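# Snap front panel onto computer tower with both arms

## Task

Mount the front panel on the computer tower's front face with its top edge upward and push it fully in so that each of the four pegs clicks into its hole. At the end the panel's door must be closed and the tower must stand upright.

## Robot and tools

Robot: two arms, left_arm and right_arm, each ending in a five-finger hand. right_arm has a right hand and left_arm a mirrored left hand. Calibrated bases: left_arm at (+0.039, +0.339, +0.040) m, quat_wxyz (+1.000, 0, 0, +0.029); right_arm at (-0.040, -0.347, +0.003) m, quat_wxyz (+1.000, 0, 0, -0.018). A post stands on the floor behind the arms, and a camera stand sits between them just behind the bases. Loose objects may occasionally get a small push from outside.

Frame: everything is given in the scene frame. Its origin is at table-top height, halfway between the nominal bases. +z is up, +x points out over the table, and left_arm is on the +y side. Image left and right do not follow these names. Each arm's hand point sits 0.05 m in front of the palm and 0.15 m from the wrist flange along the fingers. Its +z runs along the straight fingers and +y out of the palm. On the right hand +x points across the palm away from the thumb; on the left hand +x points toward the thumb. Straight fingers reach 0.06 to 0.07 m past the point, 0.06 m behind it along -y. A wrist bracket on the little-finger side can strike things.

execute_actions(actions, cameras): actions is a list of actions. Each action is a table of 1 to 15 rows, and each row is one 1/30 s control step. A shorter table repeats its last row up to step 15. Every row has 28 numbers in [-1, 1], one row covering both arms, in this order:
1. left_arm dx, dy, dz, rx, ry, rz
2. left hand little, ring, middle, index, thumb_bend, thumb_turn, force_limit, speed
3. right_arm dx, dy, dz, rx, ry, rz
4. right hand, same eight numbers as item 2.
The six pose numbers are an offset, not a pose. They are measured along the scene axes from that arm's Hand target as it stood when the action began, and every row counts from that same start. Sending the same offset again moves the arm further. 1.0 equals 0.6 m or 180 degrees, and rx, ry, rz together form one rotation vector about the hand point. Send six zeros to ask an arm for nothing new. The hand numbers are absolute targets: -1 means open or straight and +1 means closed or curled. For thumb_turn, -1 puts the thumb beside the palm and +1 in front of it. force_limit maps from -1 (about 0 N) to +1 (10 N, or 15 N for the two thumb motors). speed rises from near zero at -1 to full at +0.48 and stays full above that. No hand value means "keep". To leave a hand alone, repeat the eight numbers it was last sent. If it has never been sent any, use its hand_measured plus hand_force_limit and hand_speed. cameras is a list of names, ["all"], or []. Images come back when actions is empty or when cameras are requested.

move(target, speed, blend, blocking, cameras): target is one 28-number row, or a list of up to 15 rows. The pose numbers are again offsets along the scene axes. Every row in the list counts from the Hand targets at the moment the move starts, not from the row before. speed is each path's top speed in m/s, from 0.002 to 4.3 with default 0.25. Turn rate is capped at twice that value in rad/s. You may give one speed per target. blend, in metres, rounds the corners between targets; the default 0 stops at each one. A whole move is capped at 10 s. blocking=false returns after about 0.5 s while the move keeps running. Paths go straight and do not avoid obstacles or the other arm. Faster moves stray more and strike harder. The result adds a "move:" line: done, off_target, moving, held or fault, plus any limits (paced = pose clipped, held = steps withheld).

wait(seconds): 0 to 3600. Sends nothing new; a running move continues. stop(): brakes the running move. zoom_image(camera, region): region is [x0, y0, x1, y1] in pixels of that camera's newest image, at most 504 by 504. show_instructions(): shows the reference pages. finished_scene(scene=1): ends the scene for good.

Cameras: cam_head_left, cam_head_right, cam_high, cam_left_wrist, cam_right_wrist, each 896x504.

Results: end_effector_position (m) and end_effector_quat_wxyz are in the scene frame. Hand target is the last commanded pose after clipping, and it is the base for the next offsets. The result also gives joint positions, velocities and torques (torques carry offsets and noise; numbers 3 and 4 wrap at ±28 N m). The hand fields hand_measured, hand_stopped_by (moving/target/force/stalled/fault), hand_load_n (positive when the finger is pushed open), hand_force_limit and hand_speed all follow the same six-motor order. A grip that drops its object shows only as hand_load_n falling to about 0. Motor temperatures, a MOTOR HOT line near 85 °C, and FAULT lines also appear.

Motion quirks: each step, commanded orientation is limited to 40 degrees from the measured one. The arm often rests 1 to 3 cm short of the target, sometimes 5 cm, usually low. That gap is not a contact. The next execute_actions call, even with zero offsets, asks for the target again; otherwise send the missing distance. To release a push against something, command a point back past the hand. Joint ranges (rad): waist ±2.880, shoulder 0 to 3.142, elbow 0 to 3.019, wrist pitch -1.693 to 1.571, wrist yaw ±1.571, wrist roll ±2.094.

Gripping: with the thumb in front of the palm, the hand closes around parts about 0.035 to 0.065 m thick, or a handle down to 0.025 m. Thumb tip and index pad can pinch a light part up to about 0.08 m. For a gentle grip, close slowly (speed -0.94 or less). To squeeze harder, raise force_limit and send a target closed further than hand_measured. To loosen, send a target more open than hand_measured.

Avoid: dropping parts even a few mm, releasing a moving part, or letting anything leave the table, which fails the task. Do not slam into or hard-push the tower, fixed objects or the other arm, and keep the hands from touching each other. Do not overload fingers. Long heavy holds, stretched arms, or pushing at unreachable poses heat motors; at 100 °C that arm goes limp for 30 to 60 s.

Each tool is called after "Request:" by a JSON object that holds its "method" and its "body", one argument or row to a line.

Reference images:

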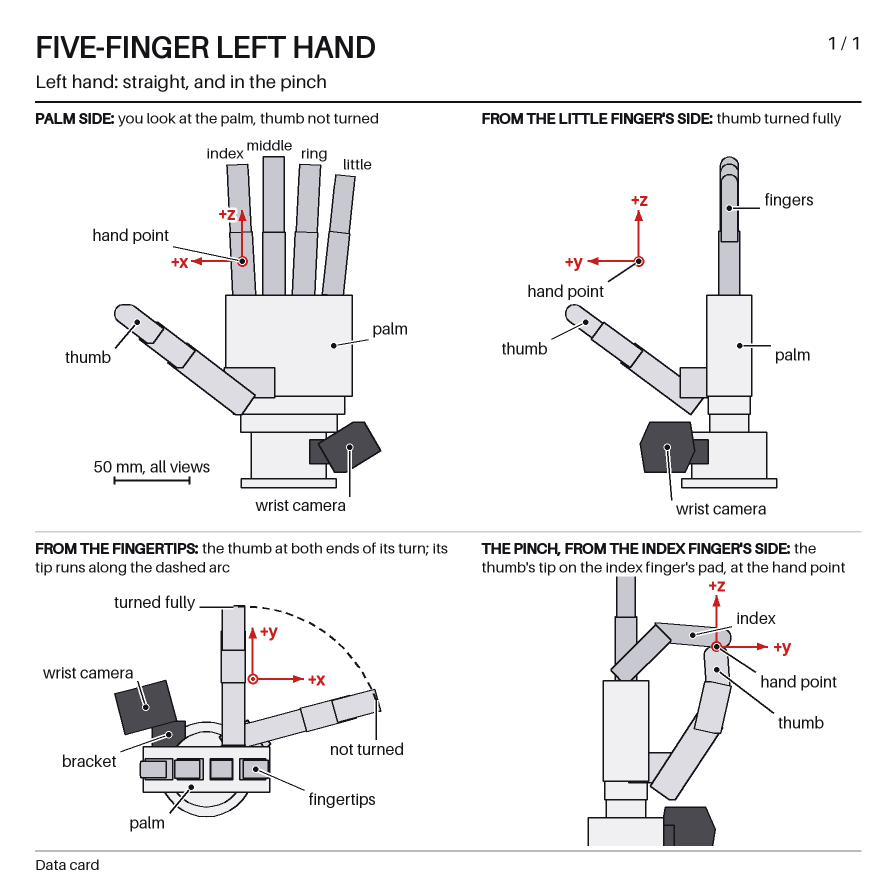

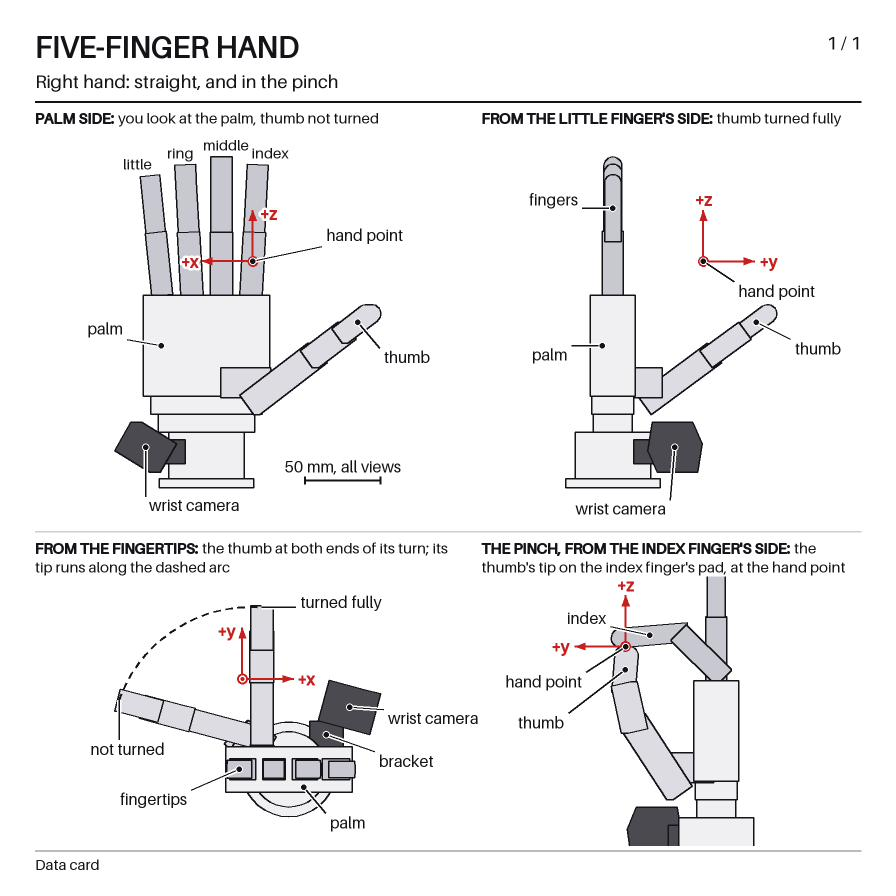

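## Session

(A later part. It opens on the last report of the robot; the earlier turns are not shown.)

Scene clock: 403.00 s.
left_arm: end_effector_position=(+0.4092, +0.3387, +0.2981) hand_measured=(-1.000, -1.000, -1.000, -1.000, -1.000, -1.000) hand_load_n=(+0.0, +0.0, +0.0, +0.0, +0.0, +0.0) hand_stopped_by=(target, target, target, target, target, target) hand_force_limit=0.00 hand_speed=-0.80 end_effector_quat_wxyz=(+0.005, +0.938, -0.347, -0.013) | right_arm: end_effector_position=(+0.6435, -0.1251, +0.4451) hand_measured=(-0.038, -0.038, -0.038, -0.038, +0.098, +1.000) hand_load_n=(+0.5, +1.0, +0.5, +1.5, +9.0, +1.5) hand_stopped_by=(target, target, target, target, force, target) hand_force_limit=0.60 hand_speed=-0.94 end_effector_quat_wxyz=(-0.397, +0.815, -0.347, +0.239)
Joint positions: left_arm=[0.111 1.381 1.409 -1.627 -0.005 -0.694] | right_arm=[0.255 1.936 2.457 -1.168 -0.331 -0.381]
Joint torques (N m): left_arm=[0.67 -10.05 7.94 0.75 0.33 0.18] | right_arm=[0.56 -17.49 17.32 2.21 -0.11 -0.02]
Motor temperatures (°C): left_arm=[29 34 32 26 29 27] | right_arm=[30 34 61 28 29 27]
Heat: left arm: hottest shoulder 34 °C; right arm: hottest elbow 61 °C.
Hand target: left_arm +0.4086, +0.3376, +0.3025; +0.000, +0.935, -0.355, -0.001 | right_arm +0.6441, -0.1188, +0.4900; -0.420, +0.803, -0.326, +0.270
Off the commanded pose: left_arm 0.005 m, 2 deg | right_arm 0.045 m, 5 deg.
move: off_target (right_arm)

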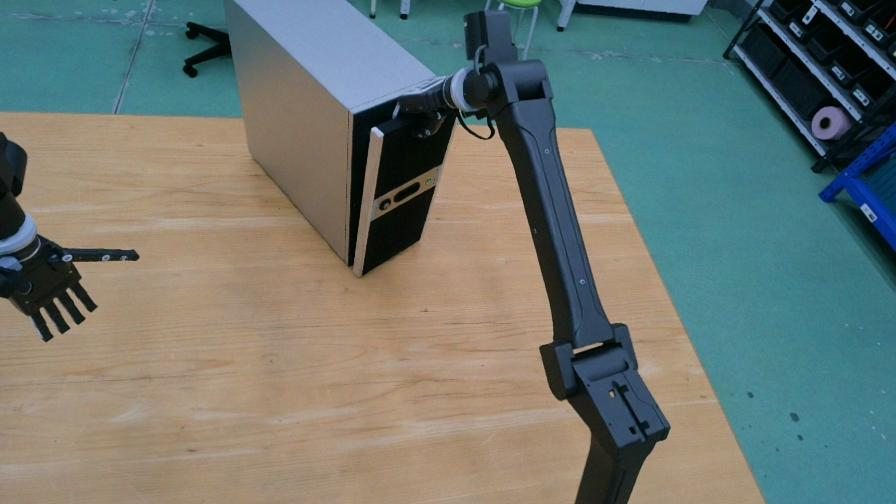

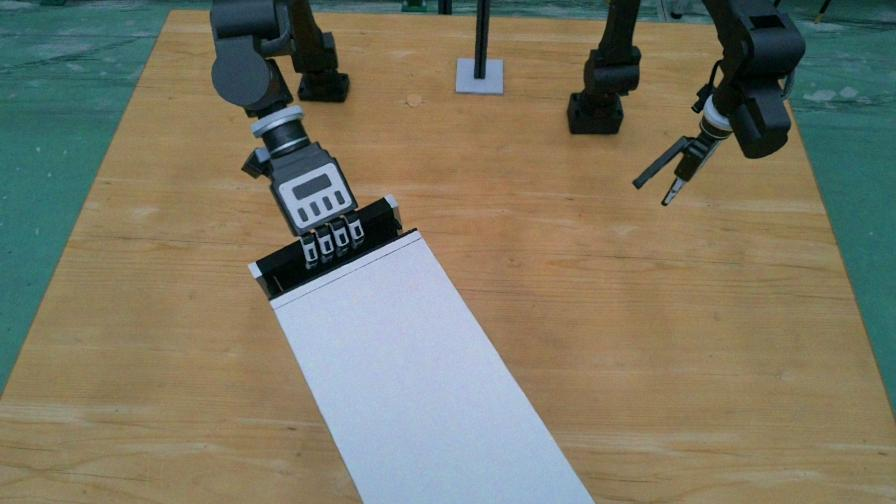

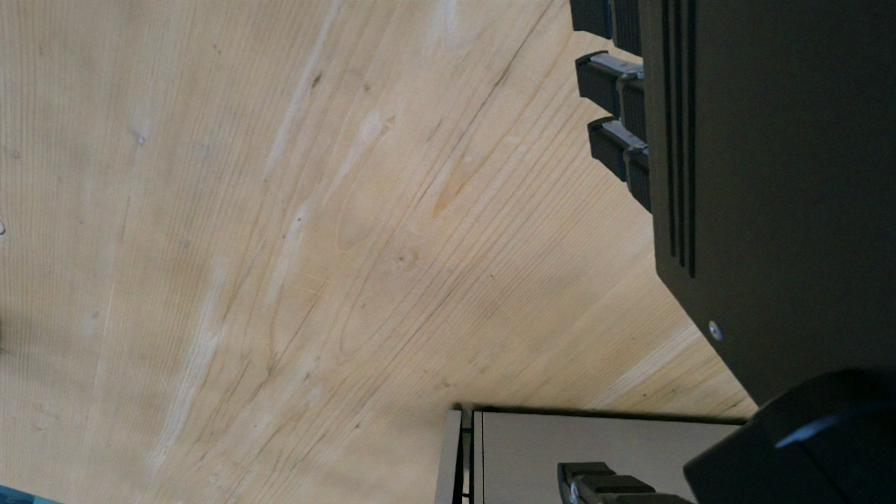

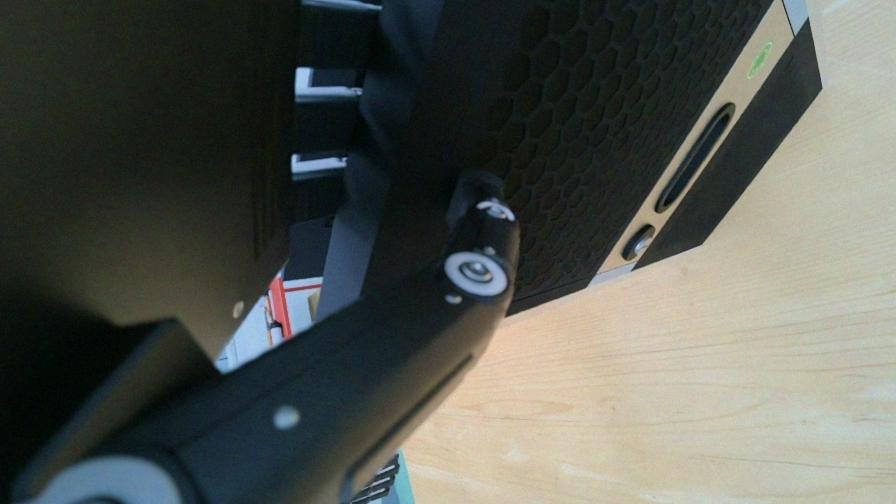

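Request:
{"method": "move", "body": {
  "target": [0,0,0,0,0,0,-1,-1,-1,-1,-1,-1,0,-0.8, 0.0069,0.0080,0,0,0,-0.01667,-0.037,-0.037,-0.037,-0.037,0.65,1,0.6,-0.94],
  "speed": 0.03,
  "cameras": ["cam_head_left","cam_high","cam_left_wrist","cam_right_wrist"]
}}

Request:
{"method": "zoom_image", "body": {
  "camera": "cam_head_left",
  "region": [340, 100, 400, 160]
}}

Request:
{"method": "zoom_image", "body": {
  "camera": "cam_head_left",
  "region": [340, 180, 440, 280]
}}

Request:
{"method": "zoom_image", "body": {
  "camera": "cam_left_wrist",
  "region": [430, 400, 500, 470]
}}

Request:
{"method": "zoom_image", "body": {
  "camera": "cam_left_wrist",
  "region": [430, 434, 500, 504]
}}

Request:
{"method": "zoom_image", "body": {
  "camera": "cam_high",
  "region": [235, 230, 305, 310]
}}

Request:
{"method": "zoom_image", "body": {
  "camera": "cam_high",
  "region": [365, 170, 435, 250]
}}

Scene clock: 429.37 s.
left_arm: end_effector_position=(+0.4092, +0.3387, +0.2981) hand_measured=(-1.000, -1.000, -1.000, -1.000, -1.000, -1.000) hand_load_n=(+0.0, +0.0, +0.0, +0.0, +0.0, +0.0) hand_stopped_by=(target, target, target, target, target, target) hand_force_limit=0.00 hand_speed=-0.80 end_effector_quat_wxyz=(+0.005, +0.938, -0.347, -0.013) | right_arm: end_effector_position=(+0.6442, -0.1213, +0.4436) hand_measured=(-0.038, -0.038, -0.038, -0.038, +0.098, +1.000) hand_load_n=(+0.5, +1.0, +0.5, +1.0, +8.5, +1.5) hand_stopped_by=(target, target, target, target, force, target) hand_force_limit=0.60 hand_speed=-0.94 end_effector_quat_wxyz=(-0.385, +0.811, -0.363, +0.249)
Joint positions: left_arm=[0.111 1.381 1.409 -1.627 -0.005 -0.694] | right_arm=[0.272 1.936 2.457 -1.168 -0.276 -0.355]
Joint torques (N m): left_arm=[0.62 -9.99 7.91 0.75 0.33 0.18] | right_arm=[0.15 -16.73 17.48 2.58 -0.02 0.1]
Motor temperatures (°C): left_arm=[29 34 32 26 29 27] | right_arm=[30 34 61 28 29 27]
Heat: left arm: hottest shoulder 34 °C; right arm: hottest elbow 61 °C.
Hand target: left_arm +0.4086, +0.3376, +0.3025; +0.000, +0.935, -0.355, -0.001 | right_arm +0.6483, -0.1141, +0.4900; -0.413, +0.794, -0.347, +0.280
Off the commanded pose: left_arm 0.005 m, 2 deg | right_arm 0.047 m, 6 deg.
move: off_target (right_arm)

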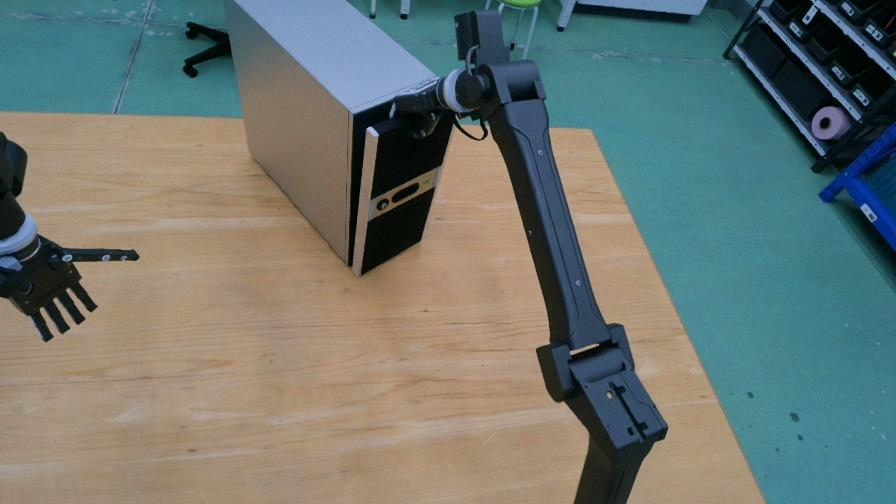

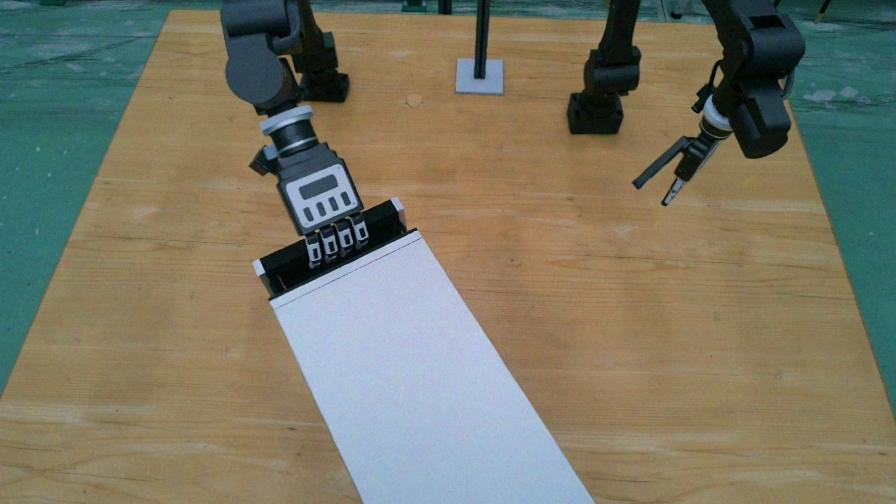

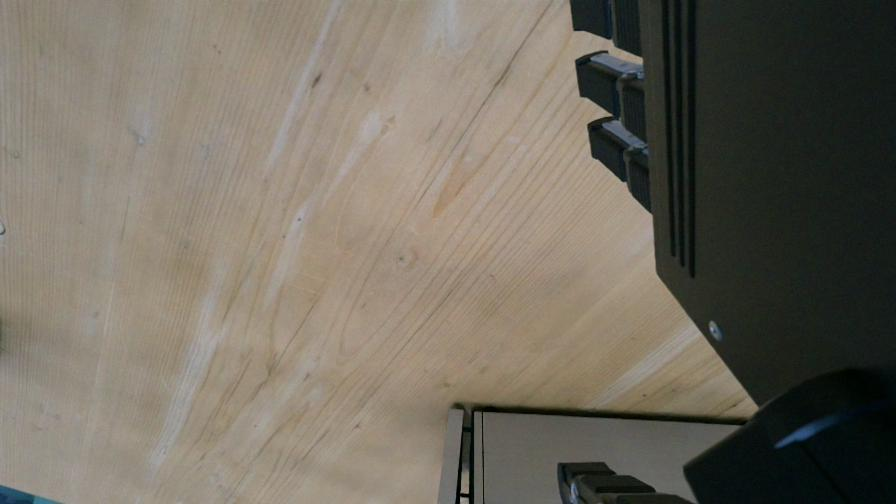

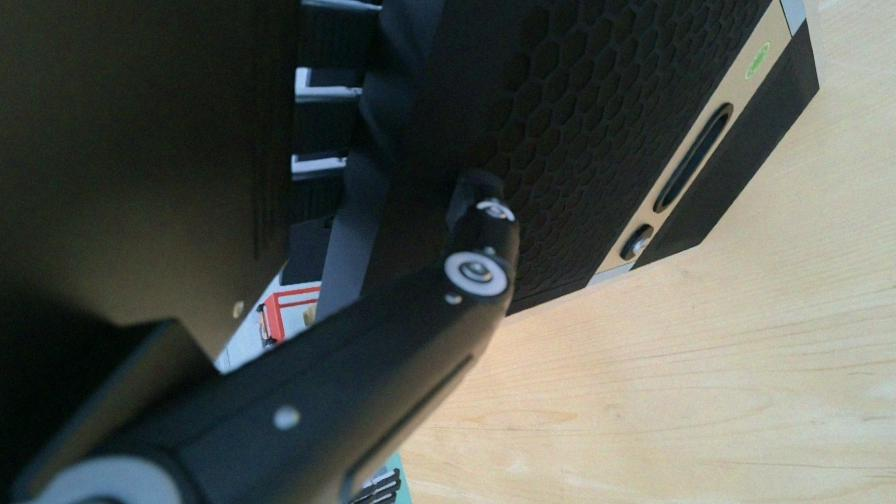

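Scaled by 8.400.

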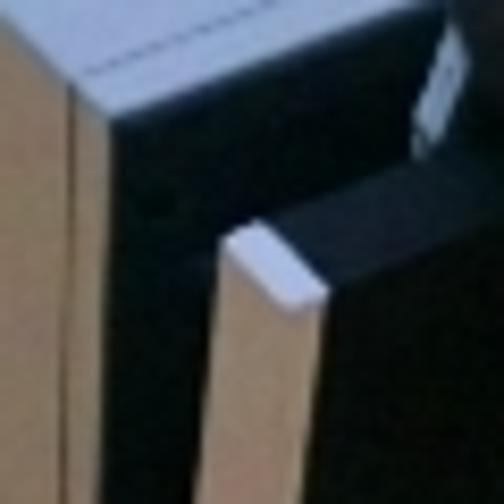

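Scaled by 5.040.

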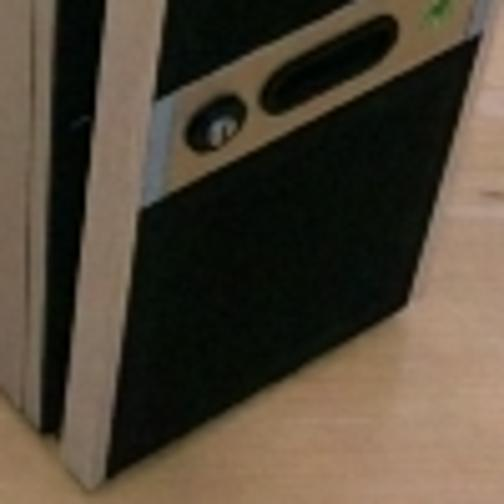

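Scaled by 7.200.

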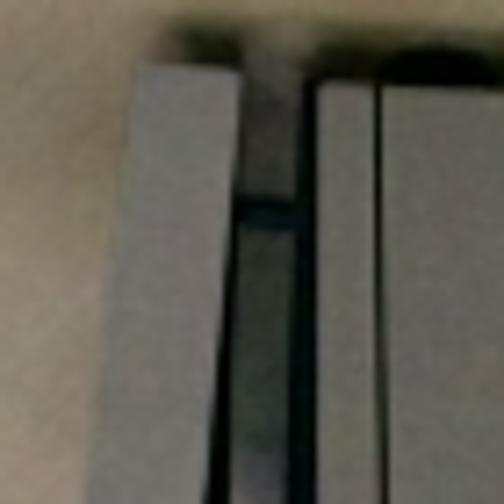

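Scaled by 7.200.

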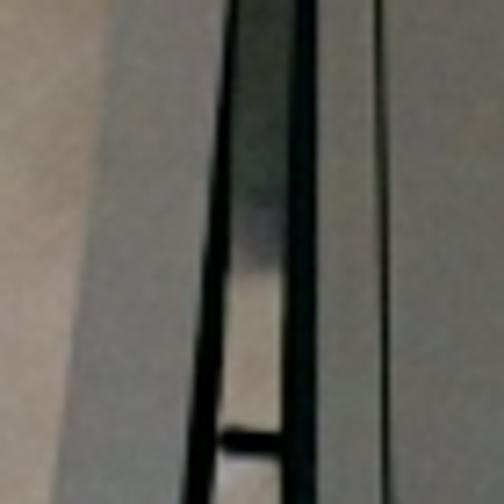

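Scaled by 6.300.

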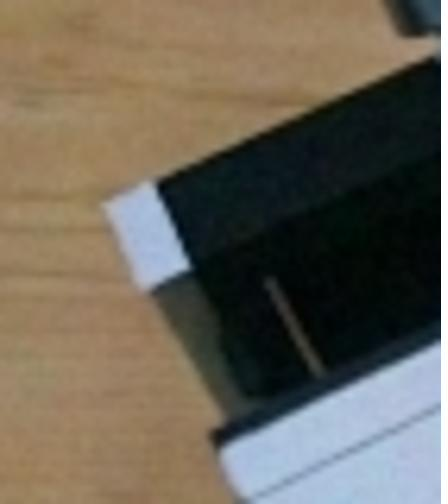

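Scaled by 6.300.

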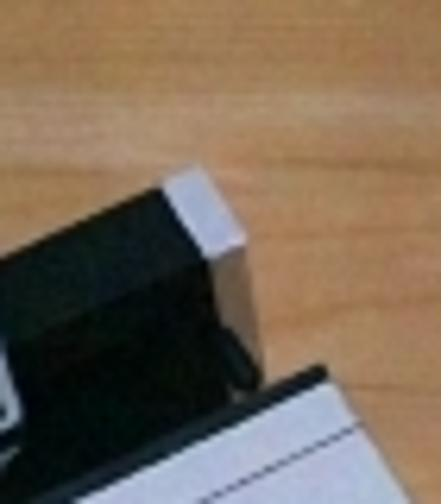

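Request:
{"method": "move", "body": {
  "target": [0,0,0,0,0,0,-1,-1,-1,-1,-1,-1,0,-0.8, 0.0100,0.0037,0,0,0,0,-0.037,-0.037,-0.037,-0.037,0.65,1,0.6,-0.94],
  "speed": 0.03,
  "cameras": ["cam_head_left","cam_high","cam_left_wrist","cam_right_wrist"]
}}

Request:
{"method": "zoom_image", "body": {
  "camera": "cam_head_left",
  "region": [340, 100, 400, 160]
}}

Request:
{"method": "zoom_image", "body": {
  "camera": "cam_head_left",
  "region": [340, 180, 440, 280]
}}

Request:
{"method": "zoom_image", "body": {
  "camera": "cam_left_wrist",
  "region": [430, 400, 500, 470]
}}

Request:
{"method": "zoom_image", "body": {
  "camera": "cam_left_wrist",
  "region": [430, 434, 500, 504]
}}

Request:
{"method": "zoom_image", "body": {
  "camera": "cam_high",
  "region": [235, 230, 305, 310]
}}

Request:
{"method": "zoom_image", "body": {
  "camera": "cam_high",
  "region": [365, 170, 435, 250]
}}

Scene clock: 434.60 s.
left_arm: end_effector_position=(+0.4092, +0.3387, +0.2981) hand_measured=(-1.000, -1.000, -1.000, -1.000, -1.000, -1.000) hand_load_n=(+0.0, +0.0, +0.0, +0.0, +0.0, +0.0) hand_stopped_by=(target, target, target, target, target, target) hand_force_limit=0.00 hand_speed=-0.80 end_effector_quat_wxyz=(+0.005, +0.938, -0.347, -0.013) | right_arm: end_effector_position=(+0.6523, -0.1183, +0.4447) hand_measured=(-0.038, -0.038, -0.038, -0.038, +0.098, +1.000) hand_load_n=(+1.0, +1.5, +0.5, +1.0, +8.5, +2.0) hand_stopped_by=(target, target, target, target, force, target) hand_force_limit=0.60 hand_speed=-0.94 end_effector_quat_wxyz=(-0.387, +0.809, -0.365, +0.250)
Joint positions: left_arm=[0.111 1.381 1.409 -1.627 -0.005 -0.694] | right_arm=[0.273 1.97 2.512 -1.182 -0.273 -0.349]
Joint torques (N m): left_arm=[0.62 -10.11 7.92 0.76 0.35 0.18] | right_arm=[0.44 -17.79 17.77 2.29 -0.11 0.04]
Motor temperatures (°C): left_arm=[29 34 32 26 29 27] | right_arm=[30 34 61 28 29 27]
Heat: left arm: hottest shoulder 34 °C; right arm: hottest elbow 61 °C.
Hand target: left_arm +0.4086, +0.3376, +0.3025; +0.000, +0.935, -0.355, -0.001 | right_arm +0.6543, -0.1118, +0.4899; -0.413, +0.794, -0.347, +0.280
Off the commanded pose: left_arm 0.005 m, 2 deg | right_arm 0.046 m, 5 deg.
move: off_target (right_arm)

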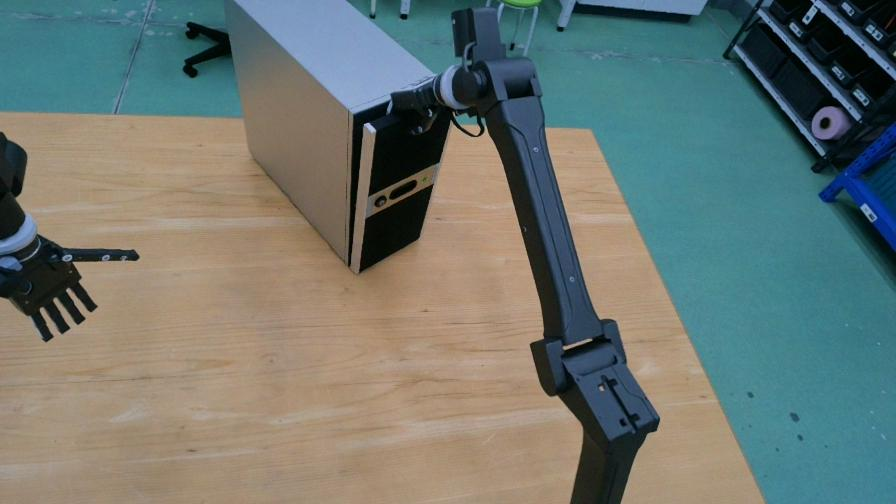

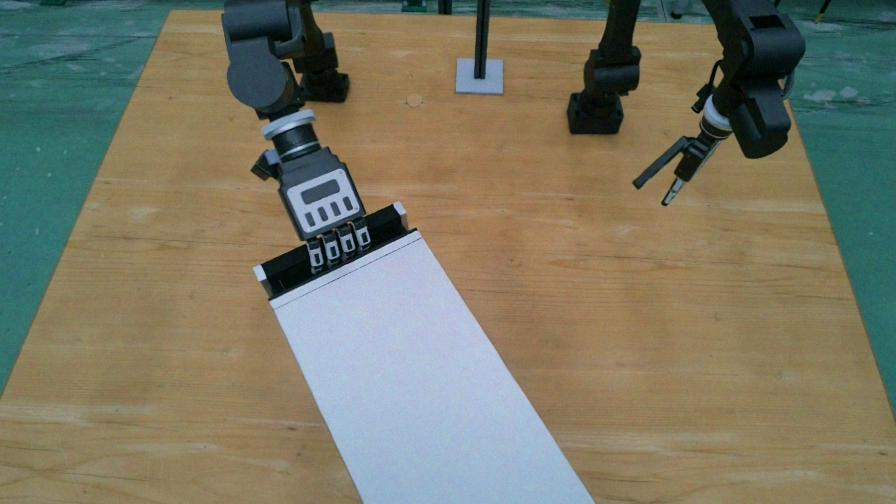

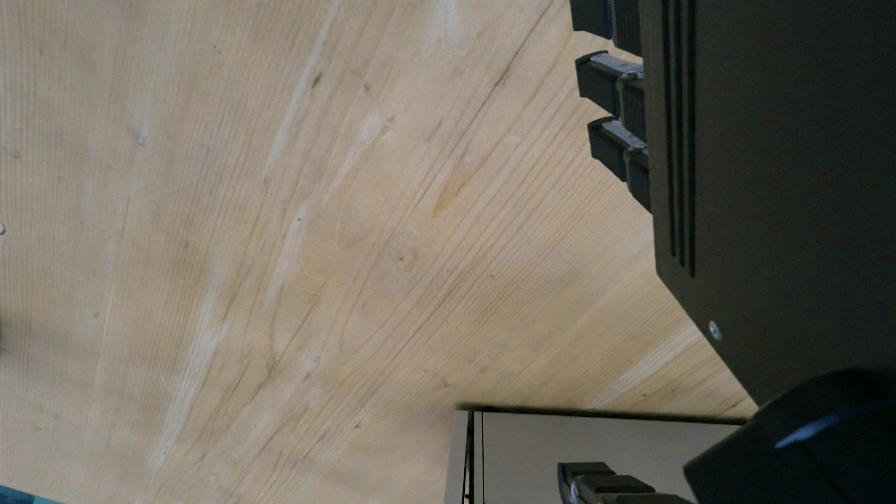

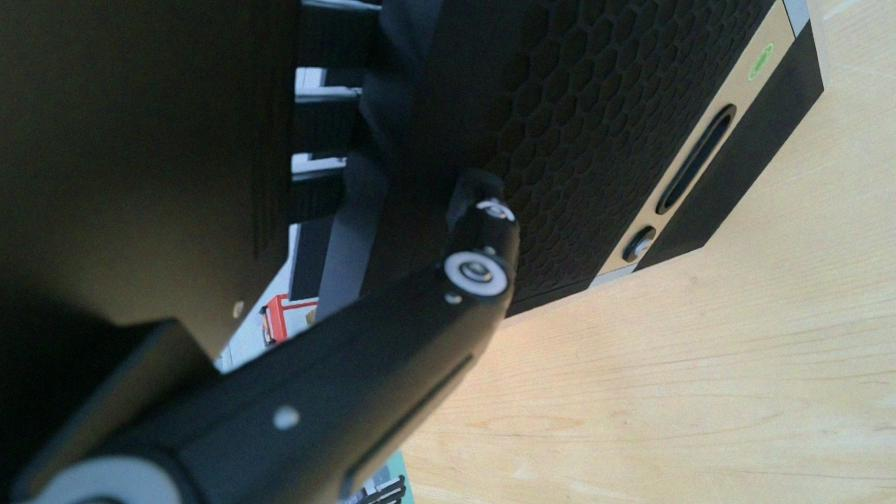

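Scaled by 8.400.

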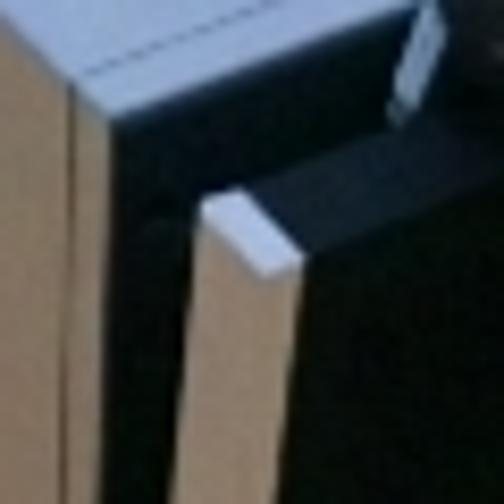

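Scaled by 5.040.

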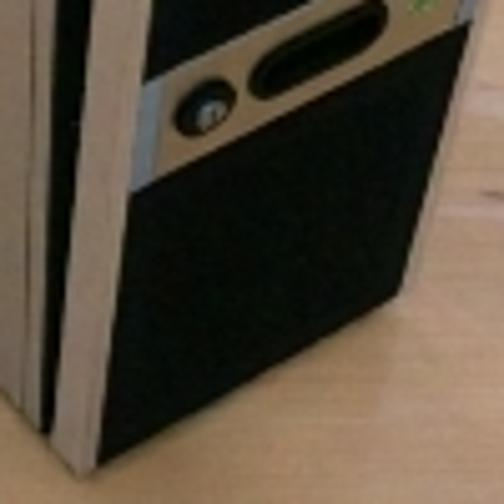

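Scaled by 7.200.

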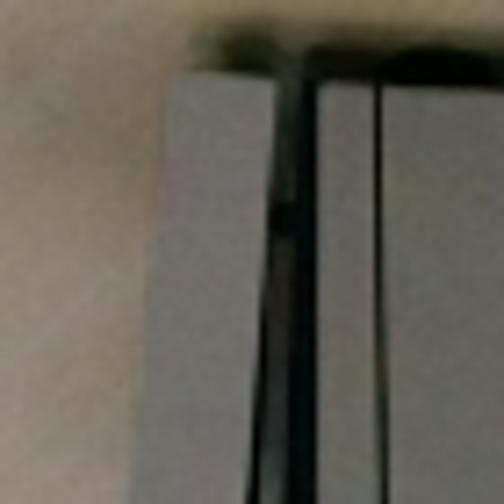

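Scaled by 7.200.

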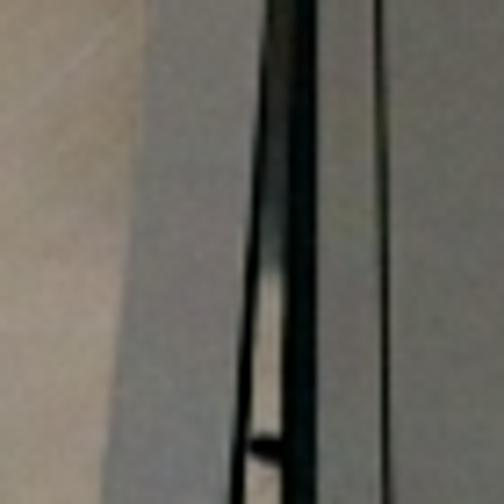

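Scaled by 6.300.

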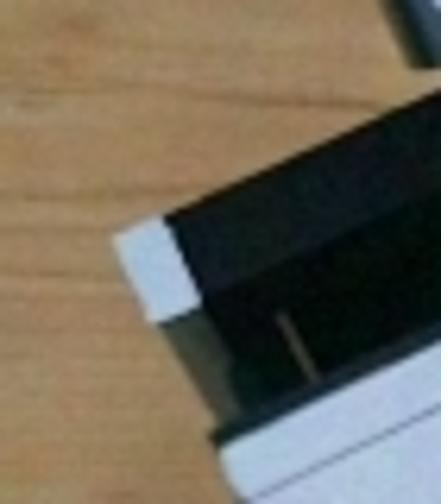

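Scaled by 6.300.

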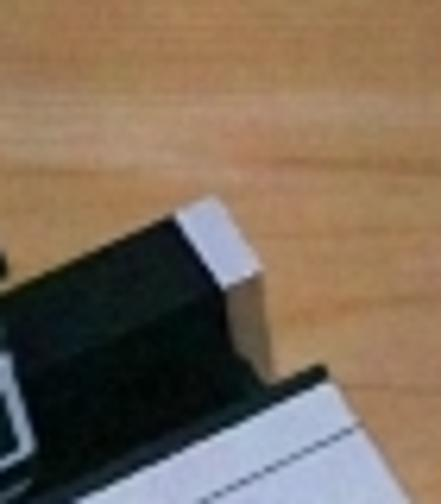

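Request:
{"method": "move", "body": {
  "target": [0,0,0,0,0,0,-1,-1,-1,-1,-1,-1,0,-0.8, 0.0130,0.0067,0,-0.00342,0.00572,0,-0.037,-0.037,-0.037,-0.037,0.65,1,0.6,-0.94],
  "speed": 0.03,
  "cameras": ["cam_head_left","cam_high","cam_left_wrist","cam_right_wrist"]
}}

Request:
{"method": "zoom_image", "body": {
  "camera": "cam_head_left",
  "region": [340, 100, 400, 160]
}}

Request:
{"method": "zoom_image", "body": {
  "camera": "cam_left_wrist",
  "region": [430, 400, 500, 470]
}}

Request:
{"method": "zoom_image", "body": {
  "camera": "cam_left_wrist",
  "region": [430, 434, 500, 504]
}}

Request:
{"method": "zoom_image", "body": {
  "camera": "cam_high",
  "region": [235, 230, 305, 310]
}}

Request:
{"method": "zoom_image", "body": {
  "camera": "cam_high",
  "region": [365, 170, 435, 250]
}}

Scene clock: 437.57 s.
left_arm: end_effector_position=(+0.4092, +0.3387, +0.2981) hand_measured=(-1.000, -1.000, -1.000, -1.000, -1.000, -1.000) hand_load_n=(+0.0, +0.0, +0.0, +0.0, +0.0, +0.0) hand_stopped_by=(target, target, target, target, target, target) hand_force_limit=0.00 hand_speed=-0.80 end_effector_quat_wxyz=(+0.005, +0.938, -0.347, -0.013) | right_arm: end_effector_position=(+0.6586, -0.1147, +0.4458) hand_measured=(-0.038, -0.038, -0.038, -0.038, +0.098, +1.000) hand_load_n=(+0.0, +1.0, +0.5, +1.0, +8.5, +1.5) hand_stopped_by=(target, target, target, target, force, target) hand_force_limit=0.60 hand_speed=-0.94 end_effector_quat_wxyz=(-0.377, +0.814, -0.369, +0.242)
Joint positions: left_arm=[0.111 1.381 1.409 -1.627 -0.005 -0.694] | right_arm=[0.278 2.077 2.715 -1.306 -0.265 -0.348]
Joint torques (N m): left_arm=[0.73 -10.05 7.91 0.73 0.33 0.18] | right_arm=[0.44 -18.55 17.14 2.85 -0.06 0.02]
Motor temperatures (°C): left_arm=[29 34 32 26 29 27] | right_arm=[30 35 60 28 29 27]
Heat: left arm: hottest shoulder 34 °C; right arm: hottest elbow 60 °C.
Hand target: left_arm +0.4086, +0.3376, +0.3025; +0.000, +0.935, -0.355, -0.001 | right_arm +0.6621, -0.1078, +0.4899; -0.405, +0.799, -0.350, +0.275
Off the commanded pose: left_arm 0.005 m, 2 deg | right_arm 0.045 m, 6 deg.
move: off_target (right_arm)

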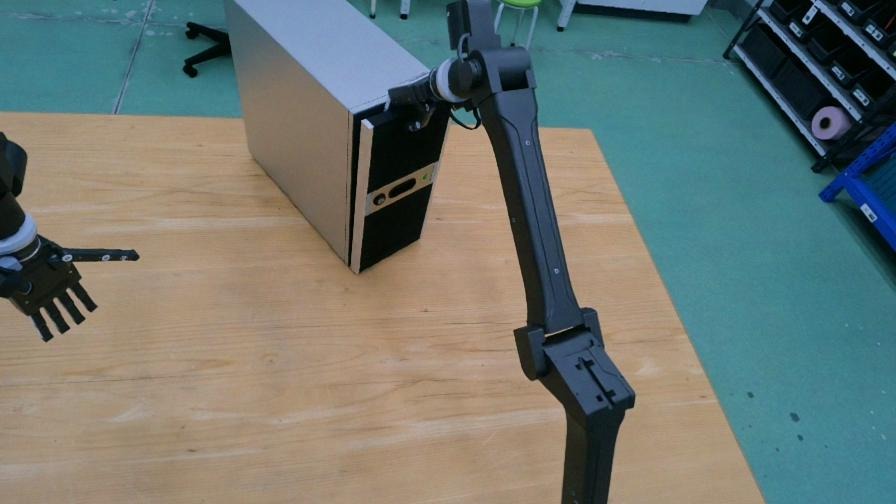

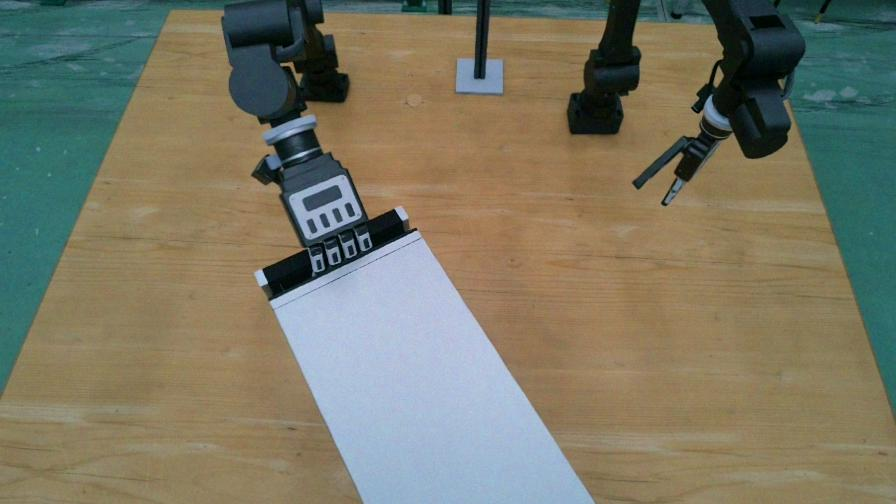

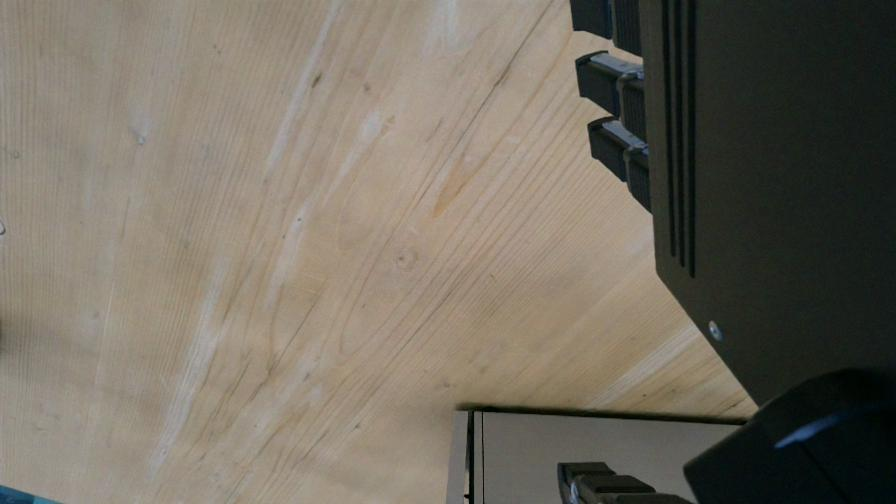

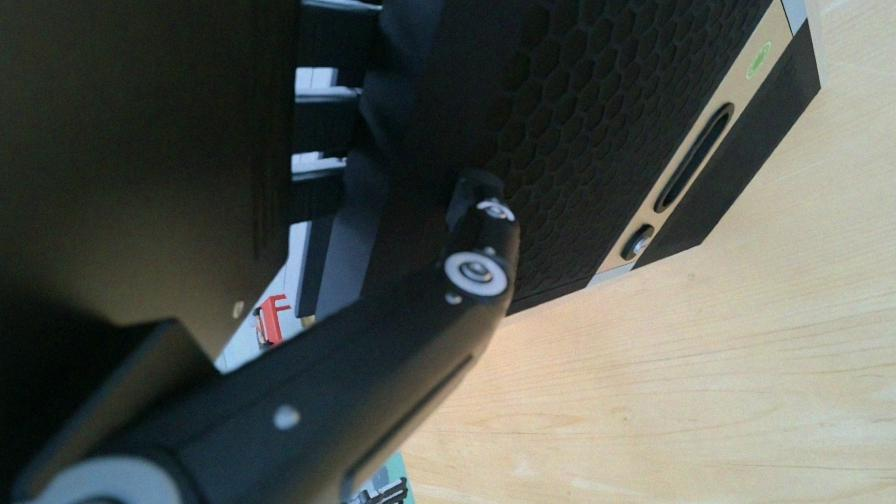

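Scaled by 8.400.

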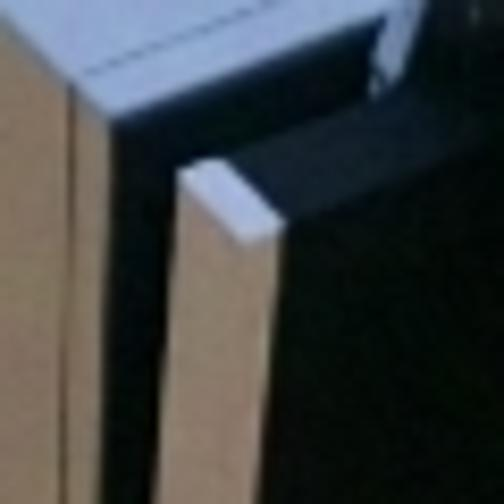

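Scaled by 7.200.

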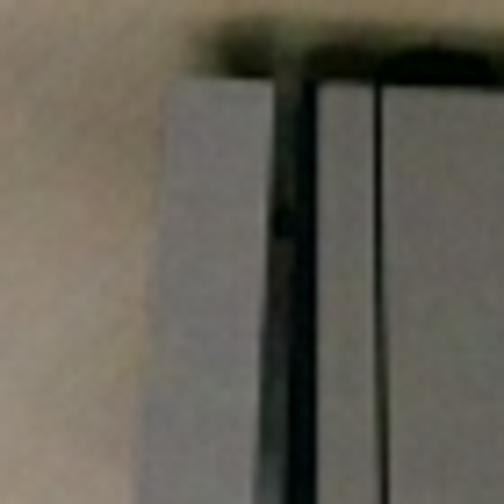

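Scaled by 7.200.

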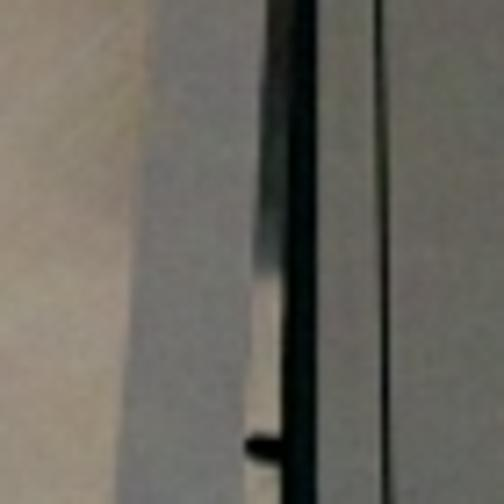

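Scaled by 6.300.

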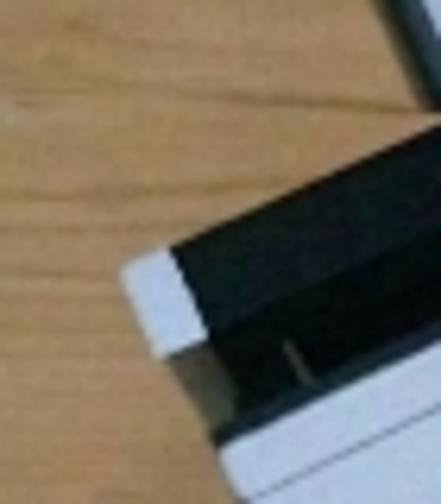

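Scaled by 6.300.

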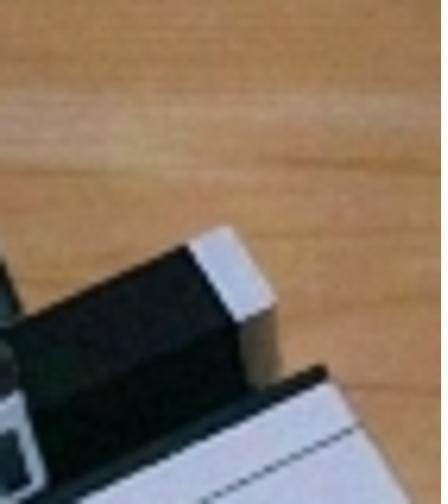

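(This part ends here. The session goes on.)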